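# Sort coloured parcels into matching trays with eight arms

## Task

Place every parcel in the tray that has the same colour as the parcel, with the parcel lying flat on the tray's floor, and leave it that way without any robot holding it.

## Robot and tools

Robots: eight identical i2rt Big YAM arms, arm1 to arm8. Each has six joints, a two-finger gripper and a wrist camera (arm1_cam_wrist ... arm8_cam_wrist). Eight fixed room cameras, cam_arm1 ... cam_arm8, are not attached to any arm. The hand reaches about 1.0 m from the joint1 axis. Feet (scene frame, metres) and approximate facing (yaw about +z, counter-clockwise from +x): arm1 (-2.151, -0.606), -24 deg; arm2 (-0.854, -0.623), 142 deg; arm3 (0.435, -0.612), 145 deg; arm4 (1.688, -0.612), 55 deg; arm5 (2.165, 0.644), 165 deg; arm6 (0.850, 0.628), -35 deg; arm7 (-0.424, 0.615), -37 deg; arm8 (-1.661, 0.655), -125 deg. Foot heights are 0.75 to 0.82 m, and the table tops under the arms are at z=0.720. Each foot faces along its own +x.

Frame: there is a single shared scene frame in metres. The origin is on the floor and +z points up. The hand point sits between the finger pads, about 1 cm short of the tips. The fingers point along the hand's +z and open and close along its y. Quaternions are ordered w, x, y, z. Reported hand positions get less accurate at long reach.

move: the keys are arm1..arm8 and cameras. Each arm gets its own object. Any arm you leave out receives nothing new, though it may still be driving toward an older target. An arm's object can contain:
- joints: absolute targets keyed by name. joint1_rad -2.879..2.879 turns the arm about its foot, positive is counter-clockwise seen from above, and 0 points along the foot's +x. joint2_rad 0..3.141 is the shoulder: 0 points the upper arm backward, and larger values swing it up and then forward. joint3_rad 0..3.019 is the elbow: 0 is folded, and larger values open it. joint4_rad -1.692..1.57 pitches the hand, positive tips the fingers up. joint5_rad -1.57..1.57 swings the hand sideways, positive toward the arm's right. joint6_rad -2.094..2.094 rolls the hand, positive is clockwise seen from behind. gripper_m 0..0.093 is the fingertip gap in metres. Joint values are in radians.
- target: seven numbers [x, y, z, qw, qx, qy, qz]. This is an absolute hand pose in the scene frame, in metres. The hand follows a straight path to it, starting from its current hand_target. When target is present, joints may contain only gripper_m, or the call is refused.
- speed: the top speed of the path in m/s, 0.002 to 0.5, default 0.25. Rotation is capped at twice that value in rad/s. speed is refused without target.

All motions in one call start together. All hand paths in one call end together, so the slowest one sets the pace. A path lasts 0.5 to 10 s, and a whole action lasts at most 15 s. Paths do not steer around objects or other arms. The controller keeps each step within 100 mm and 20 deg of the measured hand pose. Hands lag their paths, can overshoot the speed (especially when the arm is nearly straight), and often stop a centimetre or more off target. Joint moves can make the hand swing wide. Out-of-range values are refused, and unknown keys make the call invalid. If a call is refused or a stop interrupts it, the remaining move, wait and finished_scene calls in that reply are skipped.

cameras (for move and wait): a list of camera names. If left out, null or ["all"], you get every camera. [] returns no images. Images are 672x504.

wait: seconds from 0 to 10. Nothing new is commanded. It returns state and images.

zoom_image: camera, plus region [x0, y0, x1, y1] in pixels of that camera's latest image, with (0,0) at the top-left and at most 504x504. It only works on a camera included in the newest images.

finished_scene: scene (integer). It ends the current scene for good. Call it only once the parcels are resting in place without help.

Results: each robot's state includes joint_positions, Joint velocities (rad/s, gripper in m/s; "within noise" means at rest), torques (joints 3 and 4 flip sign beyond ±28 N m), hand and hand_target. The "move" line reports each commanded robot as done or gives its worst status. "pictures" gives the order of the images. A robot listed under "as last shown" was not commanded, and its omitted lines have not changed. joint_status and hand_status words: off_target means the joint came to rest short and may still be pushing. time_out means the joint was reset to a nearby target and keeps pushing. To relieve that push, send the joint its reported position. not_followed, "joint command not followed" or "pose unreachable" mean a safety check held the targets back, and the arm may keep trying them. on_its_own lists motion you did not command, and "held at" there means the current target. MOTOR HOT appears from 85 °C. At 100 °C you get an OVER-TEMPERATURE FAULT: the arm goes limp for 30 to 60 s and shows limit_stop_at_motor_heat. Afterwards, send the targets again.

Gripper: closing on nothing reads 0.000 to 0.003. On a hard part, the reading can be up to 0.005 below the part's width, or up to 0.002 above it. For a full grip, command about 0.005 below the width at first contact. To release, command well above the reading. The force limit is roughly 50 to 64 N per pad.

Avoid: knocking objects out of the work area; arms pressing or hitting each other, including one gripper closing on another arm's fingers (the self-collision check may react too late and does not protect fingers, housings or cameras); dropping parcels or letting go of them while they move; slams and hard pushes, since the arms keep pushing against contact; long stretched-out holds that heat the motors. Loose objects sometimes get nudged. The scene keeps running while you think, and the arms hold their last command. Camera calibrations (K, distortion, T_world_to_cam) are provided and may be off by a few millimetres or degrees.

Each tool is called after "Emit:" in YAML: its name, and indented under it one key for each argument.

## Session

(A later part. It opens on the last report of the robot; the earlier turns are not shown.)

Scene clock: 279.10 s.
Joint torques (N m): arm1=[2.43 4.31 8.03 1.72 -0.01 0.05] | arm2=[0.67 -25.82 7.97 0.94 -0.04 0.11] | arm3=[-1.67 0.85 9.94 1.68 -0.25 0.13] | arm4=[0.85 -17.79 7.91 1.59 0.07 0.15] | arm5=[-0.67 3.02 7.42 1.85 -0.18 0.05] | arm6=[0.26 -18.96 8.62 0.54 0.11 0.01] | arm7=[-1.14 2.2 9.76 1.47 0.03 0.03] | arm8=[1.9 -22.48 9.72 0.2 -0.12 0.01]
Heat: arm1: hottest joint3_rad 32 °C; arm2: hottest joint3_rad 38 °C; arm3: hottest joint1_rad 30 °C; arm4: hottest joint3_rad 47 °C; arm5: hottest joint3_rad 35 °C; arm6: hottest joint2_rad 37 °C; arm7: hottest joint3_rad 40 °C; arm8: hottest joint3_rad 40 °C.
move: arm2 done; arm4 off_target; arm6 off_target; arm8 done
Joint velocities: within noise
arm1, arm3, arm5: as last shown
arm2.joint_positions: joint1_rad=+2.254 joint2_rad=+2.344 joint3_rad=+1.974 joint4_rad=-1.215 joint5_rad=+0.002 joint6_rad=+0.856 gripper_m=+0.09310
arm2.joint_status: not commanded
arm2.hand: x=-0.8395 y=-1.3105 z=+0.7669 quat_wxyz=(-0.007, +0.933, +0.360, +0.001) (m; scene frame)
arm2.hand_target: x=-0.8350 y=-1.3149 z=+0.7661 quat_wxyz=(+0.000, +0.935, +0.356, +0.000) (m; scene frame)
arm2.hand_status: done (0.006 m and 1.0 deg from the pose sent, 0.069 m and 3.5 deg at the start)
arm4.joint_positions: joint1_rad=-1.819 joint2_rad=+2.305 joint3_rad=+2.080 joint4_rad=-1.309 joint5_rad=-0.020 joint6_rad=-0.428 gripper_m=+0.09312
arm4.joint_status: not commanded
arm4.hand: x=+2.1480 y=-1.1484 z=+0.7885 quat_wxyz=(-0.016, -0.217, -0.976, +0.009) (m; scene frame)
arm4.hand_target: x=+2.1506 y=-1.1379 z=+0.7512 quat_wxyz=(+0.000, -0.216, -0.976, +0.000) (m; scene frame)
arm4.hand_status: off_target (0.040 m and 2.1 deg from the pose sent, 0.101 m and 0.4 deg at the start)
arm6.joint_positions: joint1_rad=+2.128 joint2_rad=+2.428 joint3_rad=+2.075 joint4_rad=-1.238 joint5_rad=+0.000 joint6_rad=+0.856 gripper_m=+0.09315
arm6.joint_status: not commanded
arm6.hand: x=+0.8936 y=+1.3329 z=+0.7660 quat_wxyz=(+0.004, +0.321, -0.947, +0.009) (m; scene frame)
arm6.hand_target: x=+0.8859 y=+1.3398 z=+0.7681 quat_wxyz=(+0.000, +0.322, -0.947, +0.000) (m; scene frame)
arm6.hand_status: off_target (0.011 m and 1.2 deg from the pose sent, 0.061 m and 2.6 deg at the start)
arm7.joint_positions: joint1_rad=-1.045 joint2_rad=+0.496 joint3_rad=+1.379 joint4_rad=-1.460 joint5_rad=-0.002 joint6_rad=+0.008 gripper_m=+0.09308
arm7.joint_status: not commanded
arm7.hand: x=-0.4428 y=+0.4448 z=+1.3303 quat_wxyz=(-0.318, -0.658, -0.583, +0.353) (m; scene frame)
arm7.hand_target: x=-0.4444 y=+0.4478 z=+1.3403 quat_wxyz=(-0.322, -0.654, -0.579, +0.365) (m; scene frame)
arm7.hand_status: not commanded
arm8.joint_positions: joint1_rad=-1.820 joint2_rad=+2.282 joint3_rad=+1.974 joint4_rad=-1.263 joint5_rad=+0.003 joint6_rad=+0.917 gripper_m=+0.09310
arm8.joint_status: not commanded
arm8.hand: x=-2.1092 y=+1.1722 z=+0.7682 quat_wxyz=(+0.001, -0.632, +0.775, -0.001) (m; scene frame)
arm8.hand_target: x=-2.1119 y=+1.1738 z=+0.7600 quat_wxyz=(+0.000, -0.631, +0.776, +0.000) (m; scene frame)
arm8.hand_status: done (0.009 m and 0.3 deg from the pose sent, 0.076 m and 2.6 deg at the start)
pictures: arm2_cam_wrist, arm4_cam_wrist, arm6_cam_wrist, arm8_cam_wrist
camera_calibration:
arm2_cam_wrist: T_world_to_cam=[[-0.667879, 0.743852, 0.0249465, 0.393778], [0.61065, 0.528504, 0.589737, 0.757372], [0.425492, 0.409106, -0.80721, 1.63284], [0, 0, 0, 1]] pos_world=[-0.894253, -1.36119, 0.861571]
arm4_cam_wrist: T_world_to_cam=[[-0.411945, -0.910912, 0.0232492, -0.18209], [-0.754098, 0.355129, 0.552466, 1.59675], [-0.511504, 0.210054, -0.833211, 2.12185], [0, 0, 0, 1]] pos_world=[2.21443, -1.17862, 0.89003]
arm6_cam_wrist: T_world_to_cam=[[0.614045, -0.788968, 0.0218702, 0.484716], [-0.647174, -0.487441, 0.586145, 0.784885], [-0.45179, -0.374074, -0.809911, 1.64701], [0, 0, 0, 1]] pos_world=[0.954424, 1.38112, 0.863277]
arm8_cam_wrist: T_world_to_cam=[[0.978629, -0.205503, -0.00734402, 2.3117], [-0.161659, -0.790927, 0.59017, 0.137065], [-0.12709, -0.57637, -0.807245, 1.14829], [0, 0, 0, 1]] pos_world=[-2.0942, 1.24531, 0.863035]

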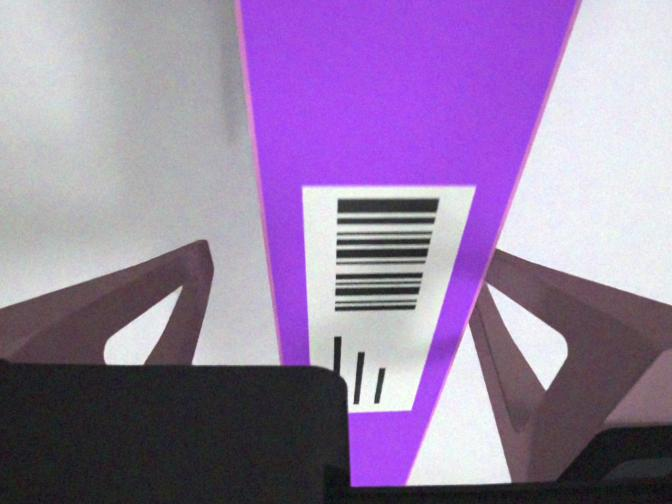

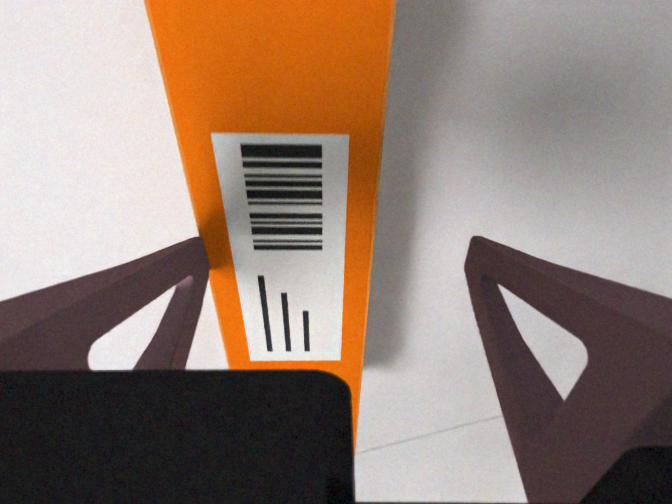

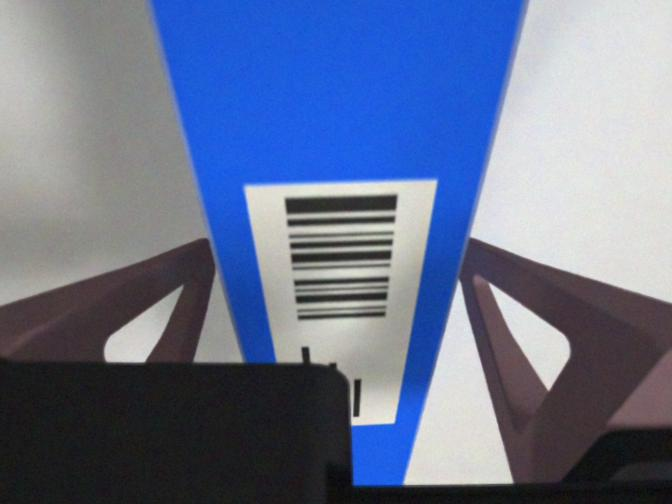

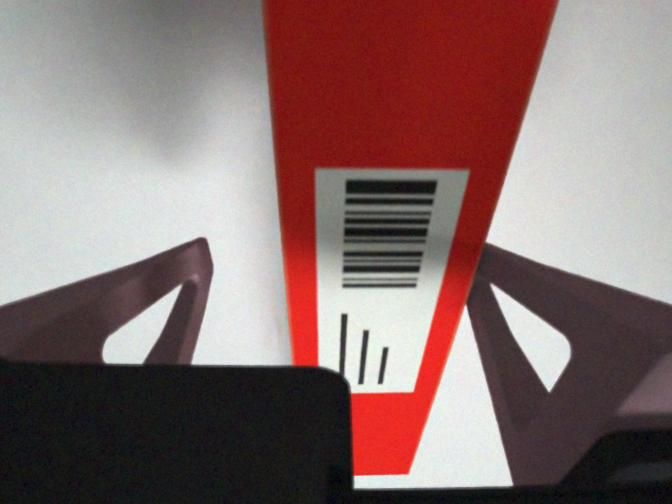

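Emit:
move:
  arm8: {"target":[-2.098,1.171,0.752,0,-0.631,0.776,0],"speed":0.1}
  arm2: {"target":[-0.842,-1.307,0.75,0,0.9345,0.3559,0],"speed":0.1}
  arm6: {"joints":{"gripper_m":0.04}}
  arm4: {"target":[2.156,-1.126,0.835,0,0.2164,0.9763,0],"speed":0.15}
  cameras: ["arm8_cam_wrist","arm2_cam_wrist","arm4_cam_wrist"]

Scene clock: 295.23 s.
Joint torques (N m): arm1=[2.26 4.48 7.99 1.78 0 0.09] | arm2=[-0.15 -26.4 7.12 0.95 -0.03 -0.01] | arm3=[-1.61 1.03 9.91 1.7 -0.25 0.12] | arm4=[0.85 -21.54 13.91 -0.35 -0.05 0.1] | arm5=[-0.26 3.19 7.62 1.85 -0.15 0.01] | arm6=[0.32 -19.02 8.58 0.47 0.11 -0.01] | arm7=[-1.14 2.26 9.78 1.44 0.03 0.03] | arm8=[1.44 -23.71 8.46 0.13 -0.1 -0.11]
Heat: arm1: hottest joint3_rad 32 °C; arm2: hottest joint3_rad 38 °C; arm3: hottest joint1_rad 30 °C; arm4: hottest joint3_rad 45 °C; arm5: hottest joint3_rad 35 °C; arm6: hottest joint3_rad 36 °C; arm7: hottest joint3_rad 40 °C; arm8: hottest joint3_rad 38 °C.
move: arm2 done; arm4 off_target; arm6 off_target; arm8 done
Joint velocities: within noise
arm1, arm3, arm5, arm7: as last shown
arm2.joint_positions: joint1_rad=+2.254 joint2_rad=+2.344 joint3_rad=+1.930 joint4_rad=-1.165 joint5_rad=+0.002 joint6_rad=+0.856 gripper_m=+0.09310
arm2.joint_status: not commanded
arm2.hand: x=-0.8396 y=-1.3054 z=+0.7512 quat_wxyz=(-0.005, +0.933, +0.360, +0.000) (m; scene frame)
arm2.hand_target: x=-0.8420 y=-1.3070 z=+0.7501 quat_wxyz=(+0.000, +0.935, +0.356, +0.000) (m; scene frame)
arm2.hand_status: done (0.003 m and 0.7 deg from the pose sent, 0.017 m and 1.0 deg at the start)
arm4.joint_positions: joint1_rad=-1.804 joint2_rad=+2.278 joint3_rad=+2.080 joint4_rad=-1.425 joint5_rad=-0.018 joint6_rad=-0.410 gripper_m=+0.09312
arm4.joint_status: not commanded
arm4.hand: x=+2.1390 y=-1.1218 z=+0.8071 quat_wxyz=(+0.020, -0.219, -0.975, -0.016) (m; scene frame)
arm4.hand_target: x=+2.1552 y=-1.1250 z=+0.8352 quat_wxyz=(-0.001, -0.216, -0.976, +0.000) (m; scene frame)
arm4.hand_status: off_target (0.033 m and 3.0 deg from the pose sent, 0.052 m and 2.1 deg at the start)
arm6.joint_positions: joint1_rad=+2.128 joint2_rad=+2.428 joint3_rad=+2.075 joint4_rad=-1.236 joint5_rad=+0.000 joint6_rad=+0.857 gripper_m=+0.05993
arm6.joint_status: gripper_m off_target (ended at +0.05996, target +0.04000)
arm6.hand: x=+0.8936 y=+1.3334 z=+0.7660 quat_wxyz=(+0.004, +0.321, -0.947, +0.008) (m; scene frame)
arm6.hand_target: x=+0.8860 y=+1.3398 z=+0.7681 quat_wxyz=(+0.000, +0.322, -0.947, +0.000) (m; scene frame)
arm6.hand_status: not commanded
arm8.joint_positions: joint1_rad=-1.824 joint2_rad=+2.282 joint3_rad=+1.919 joint4_rad=-1.221 joint5_rad=+0.003 joint6_rad=+0.917 gripper_m=+0.09310
arm8.joint_status: not commanded
arm8.hand: x=-2.1005 y=+1.1665 z=+0.7485 quat_wxyz=(+0.002, -0.631, +0.776, -0.007) (m; scene frame)
arm8.hand_target: x=-2.0980 y=+1.1709 z=+0.7519 quat_wxyz=(+0.000, -0.631, +0.776, +0.000) (m; scene frame)
arm8.hand_status: done (0.006 m and 0.8 deg from the pose sent, 0.020 m and 0.3 deg at the start)
pictures: arm2_cam_wrist, arm4_cam_wrist, arm8_cam_wrist
camera_calibration:
arm2_cam_wrist: T_world_to_cam=[[-0.667808, 0.744048, 0.0206209, 0.393927], [0.610637, 0.531805, 0.586776, 0.770477], [0.425623, 0.404446, -0.809487, 1.61396], [0, 0, 0, 1]] pos_world=[-0.894353, -1.3556, 0.846259]
arm4_cam_wrist: T_world_to_cam=[[-0.415585, -0.90948, -0.0116012, -0.124597], [-0.717735, 0.320079, 0.61839, 1.39988], [-0.558701, 0.26532, -0.785785, 2.25175], [0, 0, 0, 1]] pos_world=[2.21102, -1.15883, 0.902275]
arm8_cam_wrist: T_world_to_cam=[[0.977849, -0.209292, 0.00274568, 2.29707], [-0.169608, -0.784612, 0.596336, 0.116915], [-0.122654, -0.583592, -0.80273, 1.14444], [0, 0, 0, 1]] pos_world=[-2.08598, 1.24038, 0.842652]

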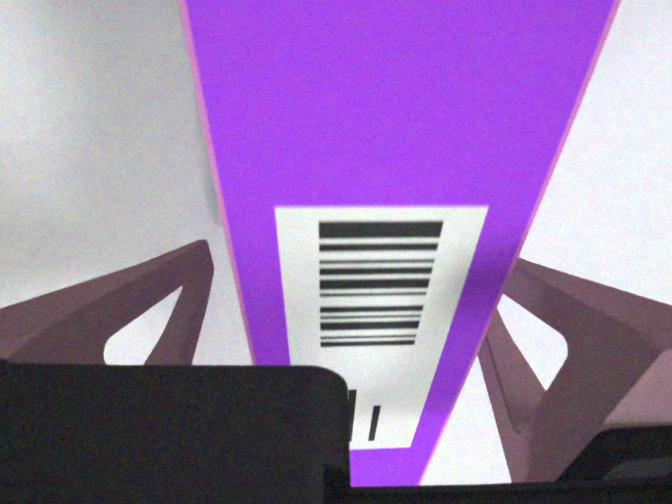

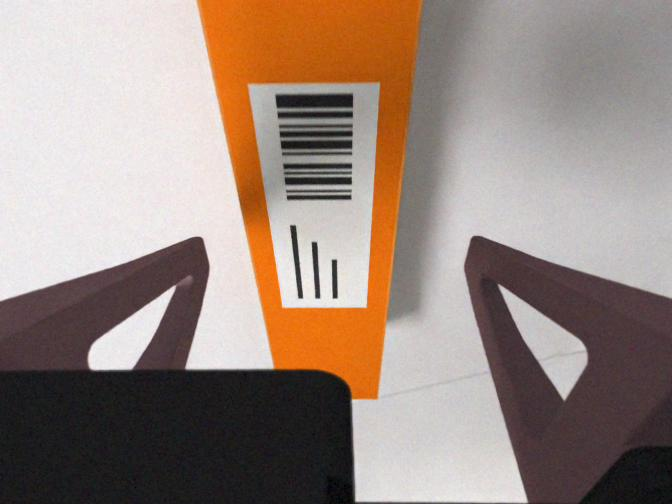

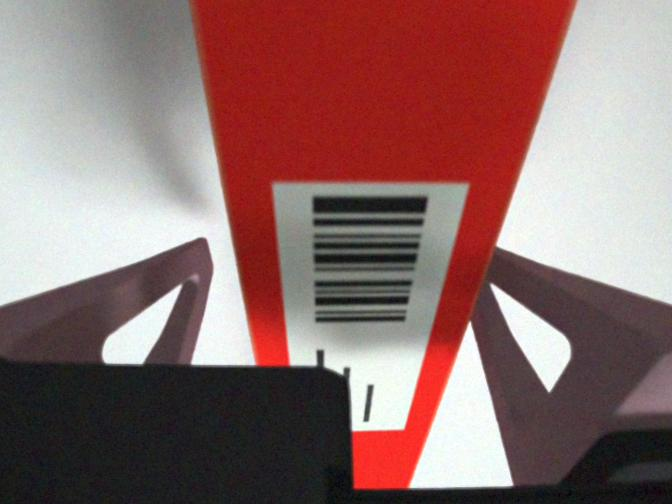

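Emit:
move:
  arm8: {"joints":{"gripper_m":0.045}}
  arm2: {"joints":{"gripper_m":0.045}}
  arm6: {"target":[0.886,1.34,0.9,0,-0.3223,0.9466,0],"speed":0.2}
  arm4: {"target":[2.152,-1.122,0.752,0,0.2164,0.9763,0],"speed":0.12}
  cameras: ["arm6_cam_wrist","arm4_cam_wrist"]

Scene clock: 351.33 s.
Joint torques (N m): arm1=[2.37 4.37 7.97 1.76 -0.01 0.08] | arm2=[-0.15 -26.46 7.13 0.9 0.01 -0.01] | arm3=[-1.61 0.97 9.92 1.7 -0.25 0.13] | arm4=[0.97 -18.43 9.31 0.76 -0.02 0.12] | arm5=[-0.03 2.61 7.41 1.85 -0.19 0.06] | arm6=[0.21 -19.96 13.03 -0.17 0.07 -0.01] | arm7=[-1.08 2.2 9.83 1.46 0.03 0.03] | arm8=[1.08 -23.71 8.4 0.13 -0.09 -0.1]
Heat: arm1: hottest joint3_rad 32 °C; arm2: hottest joint2_rad 38 °C; arm3: hottest joint1_rad 30 °C; arm4: hottest joint3_rad 51 °C; arm5: hottest joint3_rad 35 °C; arm6: hottest joint2_rad 36 °C; arm7: hottest joint3_rad 41 °C; arm8: hottest joint2_rad 43 °C.
move: arm2 off_target; arm4 off_target; arm6 off_target; arm8 off_target
Joint velocities: within noise
arm1, arm3, arm5, arm7: as last shown
arm2.joint_positions: joint1_rad=+2.254 joint2_rad=+2.344 joint3_rad=+1.930 joint4_rad=-1.164 joint5_rad=+0.001 joint6_rad=+0.856 gripper_m=+0.05885
arm2.joint_status: gripper_m off_target (ended at +0.05889, target +0.04500)
arm2.hand: x=-0.8395 y=-1.3056 z=+0.7512 quat_wxyz=(-0.004, +0.933, +0.360, +0.001) (m; scene frame)
arm2.hand_target: x=-0.8420 y=-1.3070 z=+0.7501 quat_wxyz=(+0.000, +0.935, +0.356, +0.000) (m; scene frame)
arm2.hand_status: not commanded
arm4.joint_positions: joint1_rad=-1.804 joint2_rad=+2.281 joint3_rad=+1.995 joint4_rad=-1.262 joint5_rad=-0.018 joint6_rad=-0.408 gripper_m=+0.09312
arm4.joint_status: not commanded
arm4.hand: x=+2.1457 y=-1.1303 z=+0.7729 quat_wxyz=(-0.009, -0.220, -0.976, +0.005) (m; scene frame)
arm4.hand_target: x=+2.1515 y=-1.1215 z=+0.7522 quat_wxyz=(+0.000, -0.216, -0.976, +0.000) (m; scene frame)
arm4.hand_status: off_target (0.023 m and 1.3 deg from the pose sent, 0.057 m and 3.0 deg at the start)
arm6.joint_positions: joint1_rad=+2.128 joint2_rad=+2.337 joint3_rad=+2.180 joint4_rad=-1.476 joint5_rad=+0.000 joint6_rad=+0.857 gripper_m=+0.05993
arm6.joint_status: not commanded
arm6.hand: x=+0.8928 y=+1.3222 z=+0.8681 quat_wxyz=(+0.012, +0.321, -0.947, +0.029) (m; scene frame)
arm6.hand_target: x=+0.8859 y=+1.3383 z=+0.9004 quat_wxyz=(+0.000, +0.322, -0.947, -0.001) (m; scene frame)
arm6.hand_status: off_target (0.037 m and 3.6 deg from the pose sent, 0.134 m and 1.1 deg at the start; pose on its path clipped on 2 of 48 steps)
arm7.hand_target: x=-0.4444 y=+0.4478 z=+1.3403 quat_wxyz=(-0.322, -0.655, -0.579, +0.365) (m; scene frame)
arm8.joint_positions: joint1_rad=-1.824 joint2_rad=+2.282 joint3_rad=+1.919 joint4_rad=-1.220 joint5_rad=+0.003 joint6_rad=+0.917 gripper_m=+0.06014
arm8.joint_status: gripper_m off_target (ended at +0.06017, target +0.04500)
arm8.hand: x=-2.1005 y=+1.1667 z=+0.7485 quat_wxyz=(+0.001, -0.631, +0.776, -0.007) (m; scene frame)
arm8.hand_target: x=-2.0980 y=+1.1710 z=+0.7519 quat_wxyz=(+0.000, -0.631, +0.776, +0.000) (m; scene frame)
arm8.hand_status: not commanded
pictures: arm4_cam_wrist, arm6_cam_wrist
camera_calibration:
arm4_cam_wrist: T_world_to_cam=[[-0.416142, -0.909111, 0.0185136, -0.15156], [-0.746294, 0.353103, 0.564237, 1.5691], [-0.519491, 0.220986, -0.825405, 2.12727], [0, 0, 0, 1]] pos_world=[2.21304, -1.16194, 0.873322]
arm6_cam_wrist: T_world_to_cam=[[0.613257, -0.788045, 0.0538633, 0.446302], [-0.64637, -0.461472, 0.607658, 0.665506], [-0.454005, -0.407467, -0.79237, 1.75628], [0, 0, 0, 1]] pos_world=[0.953825, 1.37444, 0.963183]

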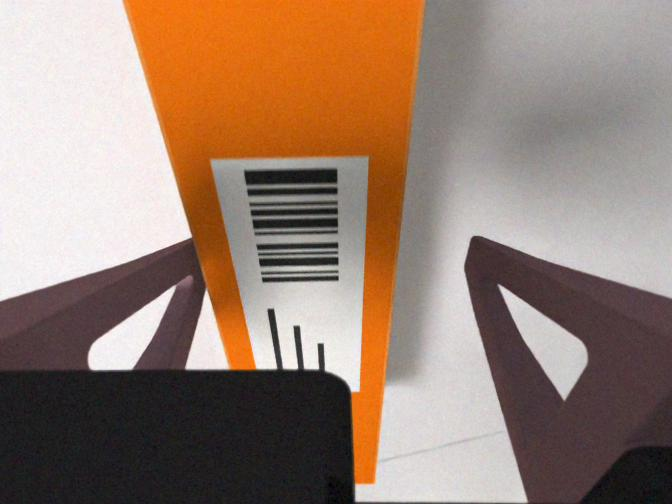

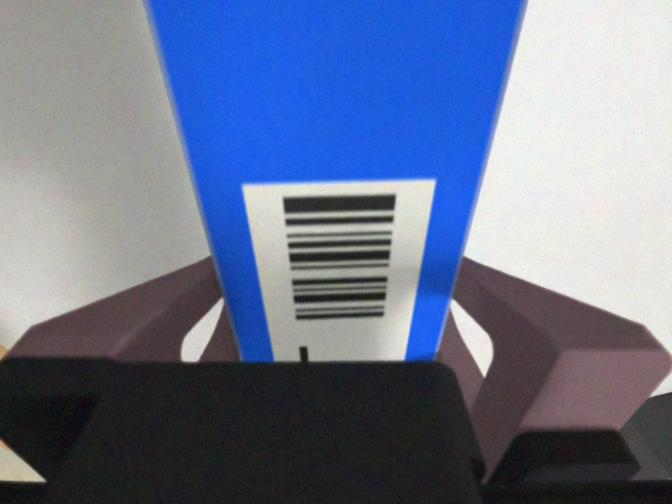

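Emit:
move:
  arm8: {"target":[-2.098,1.171,0.9,0,-0.631,0.776,0],"speed":0.2}
  arm2: {"target":[-0.842,-1.307,0.9,0,0.9345,0.3559,0],"speed":0.2}
  arm6: {"joints":{"joint2_rad":1.2,"joint3_rad":1.35,"joint4_rad":-1.68}}
  arm4: {"target":[2.156,-1.111,0.745,0,0.2164,0.9763,0],"speed":0.12}
  cameras: ["arm4_cam_wrist"]

Emit:
move:
  arm8: {"joints":{"joint2_rad":1.2,"joint3_rad":1.35,"joint4_rad":-1.68}}
  arm2: {"joints":{"joint2_rad":1.2,"joint3_rad":1.35,"joint4_rad":-1.68}}
  arm6: {"joints":{"joint1_rad":-1.497,"joint6_rad":-0.2}}
  arm4: {"joints":{"gripper_m":0.045}}
  cameras: ["arm4_cam_wrist","cam_arm6"]

Scene clock: 365.73 s.
Joint torques (N m): arm1=[1.9 4.48 7.92 1.7 -0.02 0.07] | arm2=[-0.15 -25.35 11.96 0.03 0.01 -0.01] | arm3=[-1.67 0.97 9.96 1.68 -0.25 0.12] | arm4=[0.91 -18.9 9.11 0.76 -0.03 0.12] | arm5=[-0.67 3.31 7.36 1.78 -0.17 0.06] | arm6=[0.21 -7.18 8.75 0.05 0.07 -0.02] | arm7=[-1.2 2.37 9.78 1.46 0.03 0.03] | arm8=[1.08 -22.48 14.31 -0.68 -0.08 -0.09]
Heat: arm1: hottest joint3_rad 32 °C; arm2: hottest joint2_rad 38 °C; arm3: hottest joint1_rad 30 °C; arm4: hottest joint3_rad 48 °C; arm5: hottest joint3_rad 35 °C; arm6: hottest joint2_rad 38 °C; arm7: hottest joint3_rad 41 °C; arm8: hottest joint2_rad 44 °C.
move: arm2 off_target; arm4 off_target; arm6 done; arm8 off_target
Joint velocities: within noise
arm1, arm3, arm5, arm7: as last shown
arm2.joint_positions: joint1_rad=+2.254 joint2_rad=+2.210 joint3_rad=+2.049 joint4_rad=-1.444 joint5_rad=+0.001 joint6_rad=+0.856 gripper_m=+0.05885
arm2.joint_status: not commanded
arm2.hand: x=-0.8397 y=-1.2935 z=+0.8834 quat_wxyz=(-0.017, +0.933, +0.360, +0.005) (m; scene frame)
arm2.hand_target: x=-0.8421 y=-1.3061 z=+0.9003 quat_wxyz=(+0.000, +0.935, +0.356, +0.000) (m; scene frame)
arm2.hand_status: off_target (0.021 m and 2.1 deg from the pose sent, 0.149 m and 0.7 deg at the start)
arm4.joint_positions: joint1_rad=-1.788 joint2_rad=+2.281 joint3_rad=+1.962 joint4_rad=-1.236 joint5_rad=-0.017 joint6_rad=-0.393 gripper_m=+0.09312
arm4.joint_status: not commanded
arm4.hand: x=+2.1498 y=-1.1195 z=+0.7607 quat_wxyz=(-0.007, -0.220, -0.976, +0.004) (m; scene frame)
arm4.hand_target: x=+2.1555 y=-1.1109 z=+0.7451 quat_wxyz=(+0.000, -0.216, -0.976, +0.000) (m; scene frame)
arm4.hand_status: off_target (0.019 m and 0.9 deg from the pose sent, 0.036 m and 1.3 deg at the start)
arm6.joint_positions: joint1_rad=+2.128 joint2_rad=+1.219 joint3_rad=+1.346 joint4_rad=-1.676 joint5_rad=+0.000 joint6_rad=+0.857 gripper_m=+0.05993
arm6.joint_status: all done
arm6.hand: x=+0.8714 y=+0.9670 z=+1.1290 quat_wxyz=(-0.004, +0.321, -0.947, -0.010) (m; scene frame)
arm6.hand_target: x=+0.8674 y=+0.9634 z=+1.1365 quat_wxyz=(-0.007, +0.322, -0.946, -0.019) (m; scene frame)
arm6.hand_status: not commanded
arm8.joint_positions: joint1_rad=-1.824 joint2_rad=+2.173 joint3_rad=+2.084 joint4_rad=-1.521 joint5_rad=+0.003 joint6_rad=+0.916 gripper_m=+0.06014
arm8.joint_status: not commanded
arm8.hand: x=-2.0931 y=+1.1582 z=+0.8811 quat_wxyz=(+0.002, -0.631, +0.776, -0.020) (m; scene frame)
arm8.hand_target: x=-2.0974 y=+1.1703 z=+0.9003 quat_wxyz=(+0.000, -0.631, +0.776, +0.001) (m; scene frame)
arm8.hand_status: off_target (0.023 m and 2.3 deg from the pose sent, 0.152 m and 0.8 deg at the start)
pictures: arm4_cam_wrist
camera_calibration:
arm4_cam_wrist: T_world_to_cam=[[-0.416081, -0.909188, 0.0159153, -0.13804], [-0.74366, 0.350297, 0.56944, 1.56247], [-0.523304, 0.225098, -0.821878, 2.12714], [0, 0, 0, 1]] pos_world=[2.21765, -1.15165, 0.860718]

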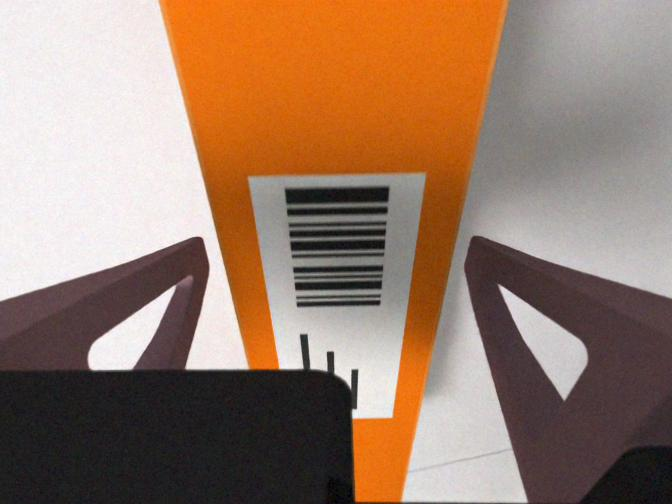

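Scene clock: 368.37 s.
Joint torques (N m): arm1=[2.37 4.48 8.03 1.69 -0.02 0.08] | arm2=[-0.15 -9.23 8.09 0.4 0.01 -0.02] | arm3=[-1.49 1.03 9.89 1.7 -0.26 0.14] | arm4=[0.91 -18.9 9.1 0.75 -0.04 0.11] | arm5=[-1.14 3.19 7.32 1.91 -0.18 0.05] | arm6=[-1.32 -7.24 8.8 0.03 -0.02 -0.18] | arm7=[-1.14 2.37 9.78 1.44 0.04 0.03] | arm8=[1.2 -7.3 9.29 -0.31 -0.08 -0.09]
Heat: arm1: hottest joint3_rad 32 °C; arm2: hottest joint2_rad 38 °C; arm3: hottest joint1_rad 30 °C; arm4: hottest joint3_rad 48 °C; arm5: hottest joint3_rad 35 °C; arm6: hottest joint2_rad 38 °C; arm7: hottest joint3_rad 41 °C; arm8: hottest joint2_rad 43 °C.
move: arm2 done; arm4 off_target; arm6 done; arm8 done
Joint velocities: within noise
arm1, arm3, arm5, arm7: as last shown
arm2.joint_positions: joint1_rad=+2.254 joint2_rad=+1.201 joint3_rad=+1.351 joint4_rad=-1.675 joint5_rad=+0.001 joint6_rad=+0.856 gripper_m=+0.05885
arm2.joint_status: all done
arm2.hand: x=-0.8471 y=-0.9604 z=+1.1168 quat_wxyz=(+0.021, +0.933, +0.360, -0.008) (m; scene frame)
arm2.hand_target: x=-0.8484 y=-0.9588 z=+1.1165 quat_wxyz=(+0.019, +0.934, +0.356, -0.007) (m; scene frame)
arm2.hand_status: not commanded
arm4.joint_positions: joint1_rad=-1.788 joint2_rad=+2.281 joint3_rad=+1.962 joint4_rad=-1.236 joint5_rad=-0.017 joint6_rad=-0.392 gripper_m=+0.05958
arm4.joint_status: gripper_m off_target (ended at +0.05961, target +0.04500)
arm4.hand: x=+2.1499 y=-1.1196 z=+0.7607 quat_wxyz=(-0.007, -0.220, -0.975, +0.004) (m; scene frame)
arm4.hand_target: x=+2.1555 y=-1.1109 z=+0.7451 quat_wxyz=(+0.000, -0.216, -0.976, +0.000) (m; scene frame)
arm4.hand_status: not commanded
arm6.joint_positions: joint1_rad=-1.489 joint2_rad=+1.219 joint3_rad=+1.346 joint4_rad=-1.675 joint5_rad=+0.001 joint6_rad=-0.190 gripper_m=+0.06003
arm6.joint_status: all done
arm6.hand: x=+0.6766 y=+0.3367 z=+1.1289 quat_wxyz=(-0.004, -0.818, -0.575, +0.010) (m; scene frame)
arm6.hand_target: x=+0.6764 y=+0.3414 z=+1.1365 quat_wxyz=(-0.008, -0.818, -0.575, +0.019) (m; scene frame)
arm6.hand_status: not commanded
arm8.joint_positions: joint1_rad=-1.824 joint2_rad=+1.202 joint3_rad=+1.353 joint4_rad=-1.676 joint5_rad=+0.003 joint6_rad=+0.916 gripper_m=+0.06014
arm8.joint_status: all done
arm8.hand: x=-1.8805 y=+0.9117 z=+1.0773 quat_wxyz=(+0.000, -0.631, +0.776, +0.022) (m; scene frame)
arm8.hand_target: x=-1.8778 y=+0.9118 z=+1.0766 quat_wxyz=(+0.000, -0.631, +0.776, +0.020) (m; scene frame)
arm8.hand_status: not commanded
pictures: arm4_cam_wrist, cam_arm6
camera_calibration:
arm4_cam_wrist: T_world_to_cam=[[-0.416827, -0.908838, 0.0163871, -0.136479], [-0.743364, 0.351199, 0.569271, 1.56303], [-0.52313, 0.225106, -0.821987, 2.12688], [0, 0, 0, 1]] pos_world=[2.21765, -1.15175, 0.860718]

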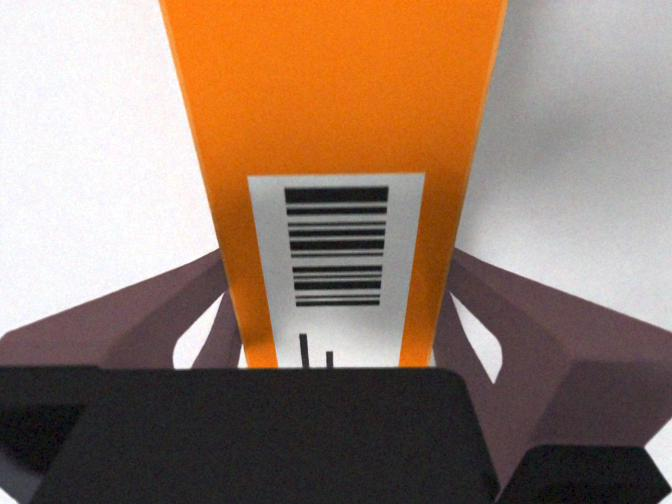

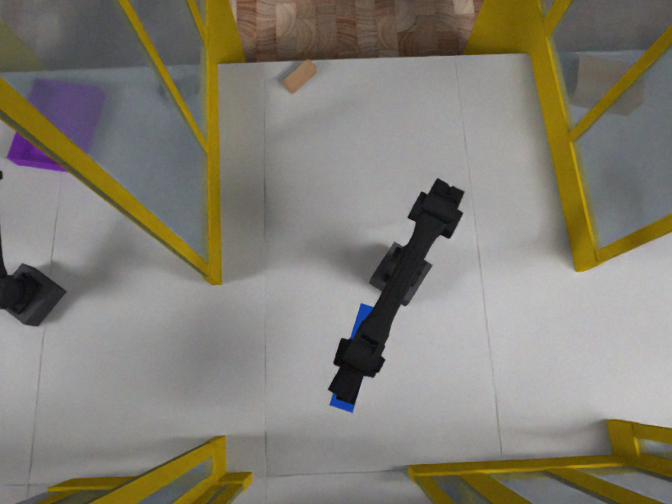

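Emit:
move:
  arm8: {"joints":{"joint1_rad":0.396,"joint6_rad":0.14}}
  arm2: {"joints":{"joint1_rad":-1.435,"joint6_rad":-0.17}}
  arm6: {"target":[0.475,0.0,0.88,0,-0.8192,-0.5736,0],"speed":0.3}
  arm4: {"target":[2.15,-1.118,0.9,0,0.2164,0.9763,0],"speed":0.3}
  cameras: ["cam_arm3"]

Emit:
move:
  arm8: {"target":[-1.8,0,0.88,0,0.8192,0.5736,0],"speed":0.3}
  arm2: {"target":[-0.5,-0.01,0.88,0,-0.5736,0.8192,0],"speed":0.3}
  arm4: {"joints":{"joint2_rad":1.2,"joint3_rad":1.35,"joint4_rad":-1.68}}
  cameras: ["cam_arm1","cam_arm2","cam_arm3"]

Scene clock: 380.77 s.
Joint torques (N m): arm1=[2.37 4.54 7.95 1.73 0.01 0.11] | arm2=[-0.15 -10.52 8.1 0.4 -0.07 -0.21] | arm3=[-1.61 1.08 9.89 1.7 -0.25 0.12] | arm4=[-0.56 -21.01 15.36 -0.35 -0.03 -0.04] | arm5=[0.03 2.73 7.46 1.85 -0.18 0.06] | arm6=[-0.85 -18.43 13.2 -0.18 -0.01 -0.07] | arm7=[-1.08 2.32 9.85 1.5 0.02 0.04] | arm8=[2.49 -7.53 9.32 -0.27 -0.11 -0.1]
Heat: arm1: hottest joint3_rad 33 °C; arm2: hottest joint2_rad 37 °C; arm3: hottest joint1_rad 30 °C; arm4: hottest joint3_rad 47 °C; arm5: hottest joint3_rad 35 °C; arm6: hottest joint2_rad 37 °C; arm7: hottest joint3_rad 41 °C; arm8: hottest joint2_rad 40 °C.
move: arm2 done; arm4 off_target; arm6 off_target; arm8 done
Joint velocities: within noise
arm1.joint_positions: joint1_rad=+1.456 joint2_rad=+0.521 joint3_rad=+1.431 joint4_rad=-1.508 joint5_rad=+0.002 joint6_rad=-0.008 gripper_m=+0.09314
arm1.joint_status: not commanded
arm1.hand: x=-2.0678 y=-0.4594 z=+1.3058 quat_wxyz=(-0.407, +0.441, -0.768, -0.224) (m; scene frame)
arm1.hand_target: x=-2.0714 y=-0.4607 z=+1.3136 quat_wxyz=(-0.412, +0.441, -0.762, -0.233) (m; scene frame)
arm1.hand_status: not commanded
arm2.joint_positions: joint1_rad=-1.430 joint2_rad=+1.213 joint3_rad=+1.351 joint4_rad=-1.674 joint5_rad=+0.001 joint6_rad=-0.155 gripper_m=+0.05885
arm2.joint_status: all done
arm2.hand: x=-0.6846 y=-0.3288 z=+1.1135 quat_wxyz=(-0.016, +0.567, -0.824, -0.007) (m; scene frame)
arm2.hand_target: x=-0.6854 y=-0.3331 z=+1.1171 quat_wxyz=(-0.019, +0.571, -0.821, -0.009) (m; scene frame)
arm2.hand_status: not commanded
arm3.joint_positions: joint1_rad=-2.134 joint2_rad=+0.623 joint3_rad=+1.443 joint4_rad=-1.225 joint5_rad=+0.004 joint6_rad=-0.016 gripper_m=+0.09306
arm3.joint_status: not commanded
arm3.hand: x=+0.6543 y=-0.5232 z=+1.3424 quat_wxyz=(-0.544, +0.169, -0.815, -0.105) (m; scene frame)
arm3.hand_target: x=+0.6520 y=-0.5269 z=+1.3558 quat_wxyz=(-0.556, +0.156, -0.809, -0.109) (m; scene frame)
arm3.hand_status: not commanded
arm4.joint_positions: joint1_rad=-1.788 joint2_rad=+2.221 joint3_rad=+2.138 joint4_rad=-1.553 joint5_rad=-0.017 joint6_rad=-0.392 gripper_m=+0.05958
arm4.joint_status: not commanded
arm4.hand: x=+2.1396 y=-1.1058 z=+0.8668 quat_wxyz=(+0.027, -0.221, -0.975, -0.020) (m; scene frame)
arm4.hand_target: x=+2.1486 y=-1.1166 z=+0.9001 quat_wxyz=(+0.000, -0.217, -0.976, +0.001) (m; scene frame)
arm4.hand_status: off_target (0.037 m and 3.8 deg from the pose sent, 0.139 m and 1.0 deg at the start)
arm5.joint_positions: joint1_rad=+0.689 joint2_rad=+0.625 joint3_rad=+1.427 joint4_rad=-1.371 joint5_rad=+0.001 joint6_rad=-0.010 gripper_m=+0.09314
arm5.joint_status: not commanded
arm5.hand: x=+1.9556 y=+0.5469 z=+1.3379 quat_wxyz=(+0.097, +0.858, +0.192, -0.467) (m; scene frame)
arm5.hand_target: x=+1.9584 y=+0.5462 z=+1.3504 quat_wxyz=(+0.104, +0.851, +0.189, -0.479) (m; scene frame)
arm5.hand_status: not commanded
arm6.joint_positions: joint1_rad=-1.489 joint2_rad=+2.401 joint3_rad=+2.290 joint4_rad=-1.498 joint5_rad=+0.001 joint6_rad=-0.191 gripper_m=+0.06003
arm6.joint_status: not commanded
arm6.hand: x=+0.4836 y=+0.0117 z=+0.8652 quat_wxyz=(+0.008, -0.818, -0.575, -0.017) (m; scene frame)
arm6.hand_target: x=+0.4754 y=+0.0010 z=+0.8803 quat_wxyz=(+0.000, -0.819, -0.574, +0.001) (m; scene frame)
arm6.hand_status: off_target (0.021 m and 2.2 deg from the pose sent, 0.465 m and 1.3 deg at the start)
arm7: as last shown
arm8.joint_positions: joint1_rad=+0.390 joint2_rad=+1.204 joint3_rad=+1.353 joint4_rad=-1.676 joint5_rad=+0.002 joint6_rad=+0.147 gripper_m=+0.06021
arm8.joint_status: all done
arm8.hand: x=-1.7343 y=+0.3257 z=+1.0771 quat_wxyz=(-0.014, -0.823, -0.568, +0.017) (m; scene frame)
arm8.hand_target: x=-1.7316 y=+0.3274 z=+1.0771 quat_wxyz=(-0.014, -0.819, -0.573, +0.015) (m; scene frame)
arm8.hand_status: not commanded
pictures: cam_arm3

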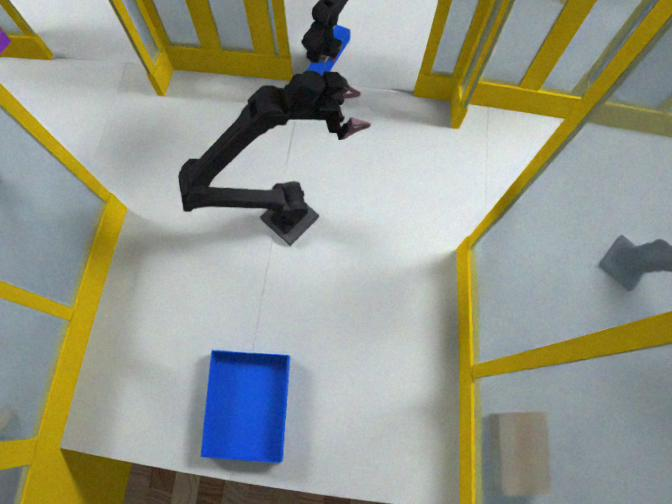

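Scene clock: 383.40 s.
Joint torques (N m): arm1=[1.96 4.6 7.99 1.68 0.02 0.06] | arm2=[-0.03 -25.93 12.25 0.12 -0.02 -0.21] | arm3=[-1.67 0.97 9.94 1.7 -0.25 0.13] | arm4=[-0.26 -7.06 9.78 0.09 -0.03 -0.03] | arm5=[-0.56 2.78 7.28 1.81 -0.16 0.06] | arm6=[-0.73 -18.78 13.2 -0.24 -0.01 -0.07] | arm7=[-1.03 2.37 9.81 1.46 0.02 0.03] | arm8=[2.37 -21.01 14.34 -0.61 -0.13 -0.1]
Heat: arm1: hottest joint3_rad 33 °C; arm2: hottest joint2_rad 37 °C; arm3: hottest joint1_rad 30 °C; arm4: hottest joint3_rad 47 °C; arm5: hottest joint3_rad 35 °C; arm6: hottest joint2_rad 37 °C; arm7: hottest joint3_rad 41 °C; arm8: hottest joint2_rad 40 °C.
move: arm2 off_target; arm4 done; arm8 off_target
Joint velocities: within noise
arm1, arm3, arm5, arm7: as last shown
arm2.joint_positions: joint1_rad=-1.430 joint2_rad=+2.299 joint3_rad=+2.157 joint4_rad=-1.463 joint5_rad=+0.001 joint6_rad=-0.159 gripper_m=+0.05885
arm2.joint_status: not commanded
arm2.hand: x=-0.5083 y=-0.0208 z=+0.8665 quat_wxyz=(+0.014, +0.569, -0.822, +0.007) (m; scene frame)
arm2.hand_target: x=-0.5003 y=-0.0108 z=+0.8801 quat_wxyz=(-0.001, +0.573, -0.819, +0.000) (m; scene frame)
arm2.hand_status: off_target (0.019 m and 2.0 deg from the pose sent, 0.436 m and 2.2 deg at the start)
arm4.joint_positions: joint1_rad=-1.788 joint2_rad=+1.208 joint3_rad=+1.356 joint4_rad=-1.675 joint5_rad=-0.017 joint6_rad=-0.393 gripper_m=+0.05958
arm4.joint_status: all done
arm4.hand: x=+1.9207 y=-0.8586 z=+1.0728 quat_wxyz=(-0.018, -0.220, -0.975, +0.012) (m; scene frame)
arm4.hand_target: x=+1.9176 y=-0.8563 z=+1.0729 quat_wxyz=(-0.016, -0.216, -0.976, +0.012) (m; scene frame)
arm4.hand_status: not commanded
arm6.joint_positions: joint1_rad=-1.489 joint2_rad=+2.402 joint3_rad=+2.290 joint4_rad=-1.498 joint5_rad=+0.001 joint6_rad=-0.191 gripper_m=+0.06003
arm6.joint_status: not commanded
arm6.hand: x=+0.4837 y=+0.0119 z=+0.8647 quat_wxyz=(+0.008, -0.818, -0.575, -0.018) (m; scene frame)
arm6.hand_target: x=+0.4754 y=+0.0010 z=+0.8802 quat_wxyz=(+0.000, -0.819, -0.574, +0.001) (m; scene frame)
arm6.hand_status: not commanded
arm8.joint_positions: joint1_rad=+0.392 joint2_rad=+2.145 joint3_rad=+2.006 joint4_rad=-1.458 joint5_rad=+0.002 joint6_rad=+0.147 gripper_m=+0.06021
arm8.joint_status: not commanded
arm8.hand: x=-1.8012 y=+0.0140 z=+0.8712 quat_wxyz=(+0.009, -0.822, -0.569, -0.008) (m; scene frame)
arm8.hand_target: x=-1.7997 y=+0.0007 z=+0.8801 quat_wxyz=(+0.000, -0.819, -0.574, +0.000) (m; scene frame)
arm8.hand_status: off_target (0.017 m and 1.6 deg from the pose sent, 0.386 m and 2.7 deg at the start)
pictures: cam_arm1, cam_arm2, cam_arm3

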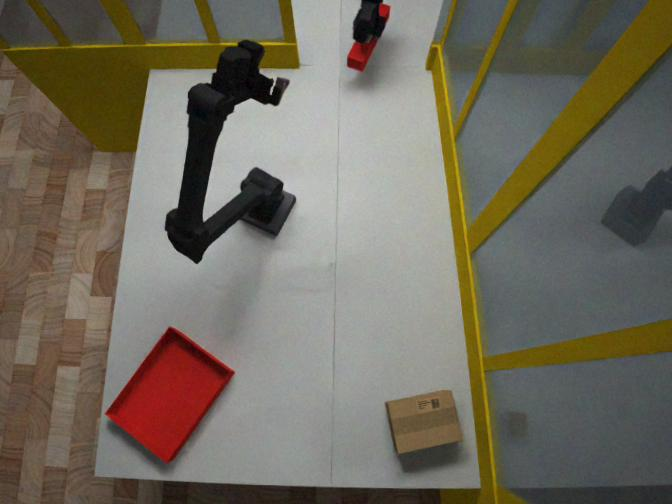

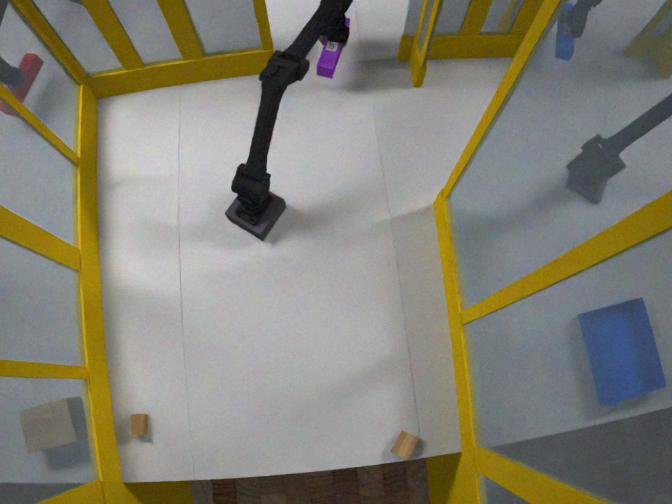

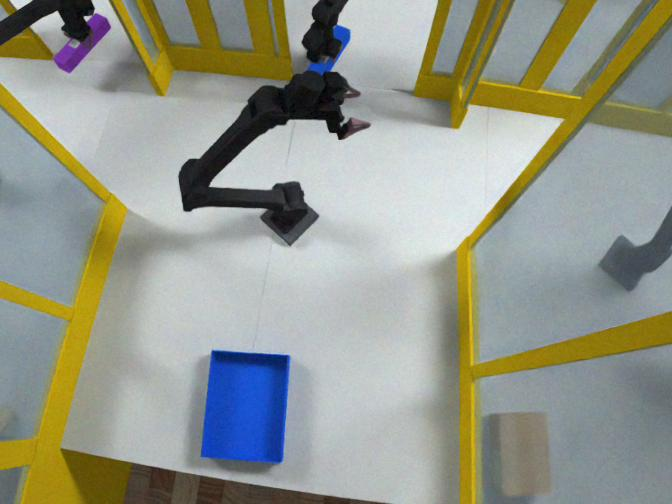

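Emit:
move:
  arm8: {"target":[-1.8,0,0.753,0,0.8192,0.5736,0],"speed":0.12}
  arm2: {"target":[-0.5,-0.01,0.755,0,-0.5736,0.8192,0],"speed":0.12}
  arm6: {"target":[0.475,0.0,0.769,0,-0.8192,-0.5736,0],"speed":0.12}
  arm4: {"joints":{"joint1_rad":1.808,"joint6_rad":-0.38}}
  cameras: ["cam_arm4"]

Scene clock: 397.77 s.
Joint torques (N m): arm1=[2.08 4.07 7.88 1.7 0 0.09] | arm2=[0.03 -26.7 7.82 0.95 -0.02 -0.21] | arm3=[-1.73 1.03 9.91 1.7 -0.25 0.13] | arm4=[0.79 -7.65 9.81 0.09 -0.11 0.1] | arm5=[-0.32 3.08 7.47 1.76 -0.18 0.03] | arm6=[-0.85 -19.43 8.57 0.55 -0.02 -0.08] | arm7=[-1.26 2.37 9.8 1.47 0.03 0.03] | arm8=[2.49 -21.13 9.11 0.28 -0.12 -0.08]
Heat: arm1: hottest joint3_rad 33 °C; arm2: hottest joint2_rad 36 °C; arm3: hottest joint1_rad 30 °C; arm4: hottest joint3_rad 45 °C; arm5: hottest joint3_rad 35 °C; arm6: hottest joint3_rad 37 °C; arm7: hottest joint3_rad 41 °C; arm8: hottest joint2_rad 42 °C.
move: arm2 done; arm4 done; arm6 done; arm8 off_target
Joint velocities: within noise
arm1, arm3, arm5, arm7: as last shown
arm2.joint_positions: joint1_rad=-1.430 joint2_rad=+2.402 joint3_rad=+2.060 joint4_rad=-1.237 joint5_rad=+0.001 joint6_rad=-0.159 gripper_m=+0.05885
arm2.joint_status: not commanded
arm2.hand: x=-0.5030 y=-0.0113 z=+0.7593 quat_wxyz=(+0.003, +0.569, -0.822, +0.002) (m; scene frame)
arm2.hand_target: x=-0.4999 y=-0.0102 z=+0.7550 quat_wxyz=(+0.000, +0.573, -0.819, +0.000) (m; scene frame)
arm2.hand_status: done (0.005 m and 0.8 deg from the pose sent, 0.112 m and 2.0 deg at the start)
arm4.joint_positions: joint1_rad=+1.795 joint2_rad=+1.216 joint3_rad=+1.356 joint4_rad=-1.675 joint5_rad=-0.015 joint6_rad=-0.386 gripper_m=+0.05953
arm4.joint_status: all done
arm4.hand: x=+1.3759 y=-0.4793 z=+1.0728 quat_wxyz=(+0.005, +1.000, -0.004, -0.025) (m; scene frame)
arm4.hand_target: x=+1.3792 y=-0.4854 z=+1.0757 quat_wxyz=(+0.004, +1.000, -0.001, -0.028) (m; scene frame)
arm4.hand_status: not commanded
arm6.joint_positions: joint1_rad=-1.489 joint2_rad=+2.490 joint3_rad=+2.206 joint4_rad=-1.300 joint5_rad=+0.001 joint6_rad=-0.191 gripper_m=+0.06003
arm6.joint_status: not commanded
arm6.hand: x=+0.4784 y=+0.0030 z=+0.7706 quat_wxyz=(+0.003, -0.818, -0.575, -0.006) (m; scene frame)
arm6.hand_target: x=+0.4749 y=+0.0002 z=+0.7690 quat_wxyz=(+0.000, -0.819, -0.574, +0.000) (m; scene frame)
arm6.hand_status: done (0.005 m and 0.8 deg from the pose sent, 0.097 m and 2.2 deg at the start)
arm8.joint_positions: joint1_rad=+0.392 joint2_rad=+2.238 joint3_rad=+1.882 joint4_rad=-1.209 joint5_rad=+0.002 joint6_rad=+0.147 gripper_m=+0.06021
arm8.joint_status: not commanded
arm8.hand: x=-1.8039 y=+0.0017 z=+0.7648 quat_wxyz=(-0.002, -0.823, -0.569, +0.003) (m; scene frame)
arm8.hand_target: x=-1.7999 y=+0.0003 z=+0.7529 quat_wxyz=(+0.000, -0.819, -0.574, +0.000) (m; scene frame)
arm8.hand_status: off_target (0.013 m and 0.8 deg from the pose sent, 0.119 m and 1.6 deg at the start)
pictures: cam_arm4

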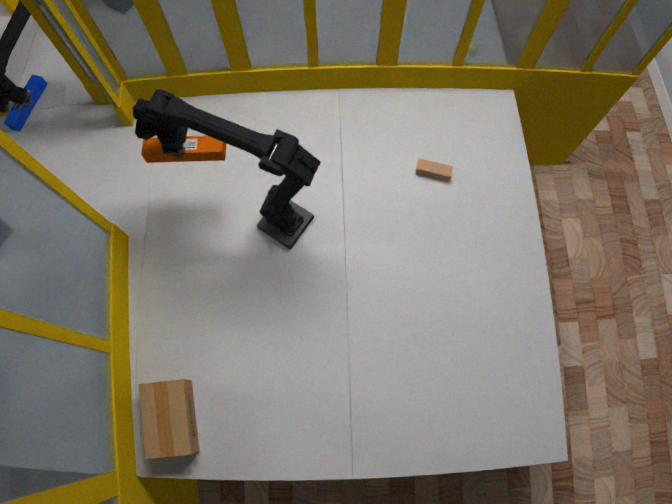

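Emit:
move:
  arm8: {"target":[-1.8,0,0.735,0,0.8192,0.5736,0],"speed":0.08}
  arm2: {"target":[-0.5,-0.01,0.742,0,-0.5736,0.8192,0],"speed":0.08}
  arm6: {"target":[0.475,0.0,0.757,0,-0.8192,-0.5736,0],"speed":0.08}
  arm4: {"target":[1.06,-0.36,0.88,0,1,0,0],"speed":0.3}
  cameras: ["cam_arm3"]

Scene clock: 409.07 s.
Joint torques (N m): arm1=[1.9 4.66 7.97 1.7 0 0.1] | arm2=[-0.03 -26.11 7.49 0.96 -0.03 -0.21] | arm3=[-1.55 0.79 9.95 1.69 -0.25 0.13] | arm4=[1.79 -17.9 15.32 -0.27 -0.02 0.11] | arm5=[-0.03 2.96 7.39 1.92 -0.18 0.04] | arm6=[-0.79 -18.73 7.95 0.57 -0.02 -0.07] | arm7=[-1.08 2.55 9.77 1.48 0.03 0.03] | arm8=[2.37 -20.95 8.64 0.32 -0.13 -0.09]
Heat: arm1: hottest joint3_rad 33 °C; arm2: hottest joint2_rad 38 °C; arm3: hottest joint1_rad 30 °C; arm4: hottest joint3_rad 45 °C; arm5: hottest joint3_rad 36 °C; arm6: hottest joint2_rad 36 °C; arm7: hottest joint3_rad 41 °C; arm8: hottest joint2_rad 42 °C.
move: arm2 off_target; arm4 off_target; arm6 off_target; arm8 off_target
Joint velocities: within noise
arm1, arm3, arm5: as last shown
arm2.joint_positions: joint1_rad=-1.430 joint2_rad=+2.409 joint3_rad=+2.056 joint4_rad=-1.214 joint5_rad=+0.001 joint6_rad=-0.159 gripper_m=+0.05885
arm2.joint_status: not commanded
arm2.hand: x=-0.5015 y=-0.0088 z=+0.7531 quat_wxyz=(-0.002, +0.569, -0.823, -0.001) (m; scene frame)
arm2.hand_target: x=-0.5000 y=-0.0103 z=+0.7420 quat_wxyz=(+0.000, +0.573, -0.819, +0.000) (m; scene frame)
arm2.hand_status: off_target (0.011 m and 0.7 deg from the pose sent, 0.018 m and 0.8 deg at the start)
arm4.joint_positions: joint1_rad=+1.799 joint2_rad=+2.169 joint3_rad=+2.043 joint4_rad=-1.481 joint5_rad=+0.011 joint6_rad=-0.382 gripper_m=+0.05953
arm4.joint_status: not commanded
arm4.hand: x=+1.0786 y=-0.3569 z=+0.8698 quat_wxyz=(+0.007, +1.000, -0.004, +0.013) (m; scene frame)
arm4.hand_target: x=+1.0609 y=-0.3606 z=+0.8802 quat_wxyz=(+0.000, +1.000, +0.000, -0.001) (m; scene frame)
arm4.hand_status: off_target (0.021 m and 1.8 deg from the pose sent, 0.389 m and 3.0 deg at the start)
arm6.joint_positions: joint1_rad=-1.489 joint2_rad=+2.493 joint3_rad=+2.206 joint4_rad=-1.279 joint5_rad=+0.001 joint6_rad=-0.191 gripper_m=+0.06003
arm6.joint_status: not commanded
arm6.hand: x=+0.4761 y=-0.0009 z=+0.7684 quat_wxyz=(-0.001, -0.818, -0.575, +0.002) (m; scene frame)
arm6.hand_target: x=+0.4750 y=+0.0002 z=+0.7572 quat_wxyz=(+0.000, -0.819, -0.574, +0.000) (m; scene frame)
arm6.hand_status: off_target (0.011 m and 0.4 deg from the pose sent, 0.014 m and 0.8 deg at the start)
arm7.joint_positions: joint1_rad=-1.045 joint2_rad=+0.496 joint3_rad=+1.379 joint4_rad=-1.460 joint5_rad=-0.002 joint6_rad=+0.008 gripper_m=+0.09308
arm7.joint_status: not commanded
arm7.hand: x=-0.4428 y=+0.4448 z=+1.3303 quat_wxyz=(-0.318, -0.658, -0.583, +0.353) (m; scene frame)
arm7.hand_target: x=-0.4444 y=+0.4478 z=+1.3403 quat_wxyz=(-0.322, -0.655, -0.579, +0.365) (m; scene frame)
arm7.hand_status: not commanded
arm8.joint_positions: joint1_rad=+0.392 joint2_rad=+2.251 joint3_rad=+1.872 joint4_rad=-1.175 joint5_rad=+0.002 joint6_rad=+0.147 gripper_m=+0.06021
arm8.joint_status: not commanded
arm8.hand: x=-1.8044 y=-0.0010 z=+0.7529 quat_wxyz=(-0.005, -0.823, -0.569, +0.007) (m; scene frame)
arm8.hand_target: x=-1.7999 y=+0.0005 z=+0.7352 quat_wxyz=(+0.000, -0.819, -0.574, +0.000) (m; scene frame)
arm8.hand_status: off_target (0.018 m and 1.2 deg from the pose sent, 0.030 m and 0.8 deg at the start)
pictures: cam_arm3

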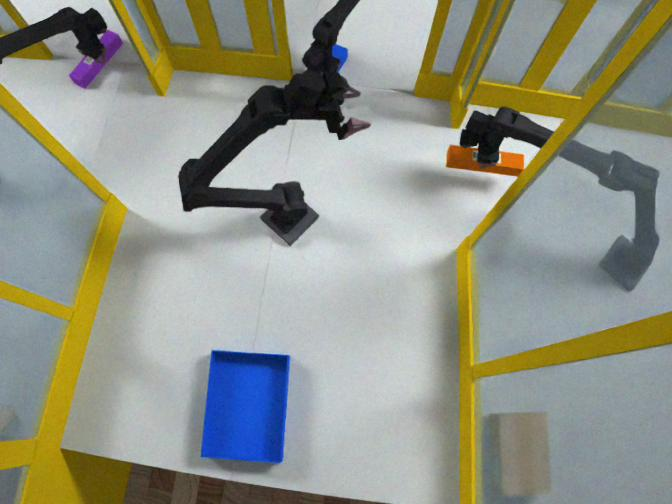

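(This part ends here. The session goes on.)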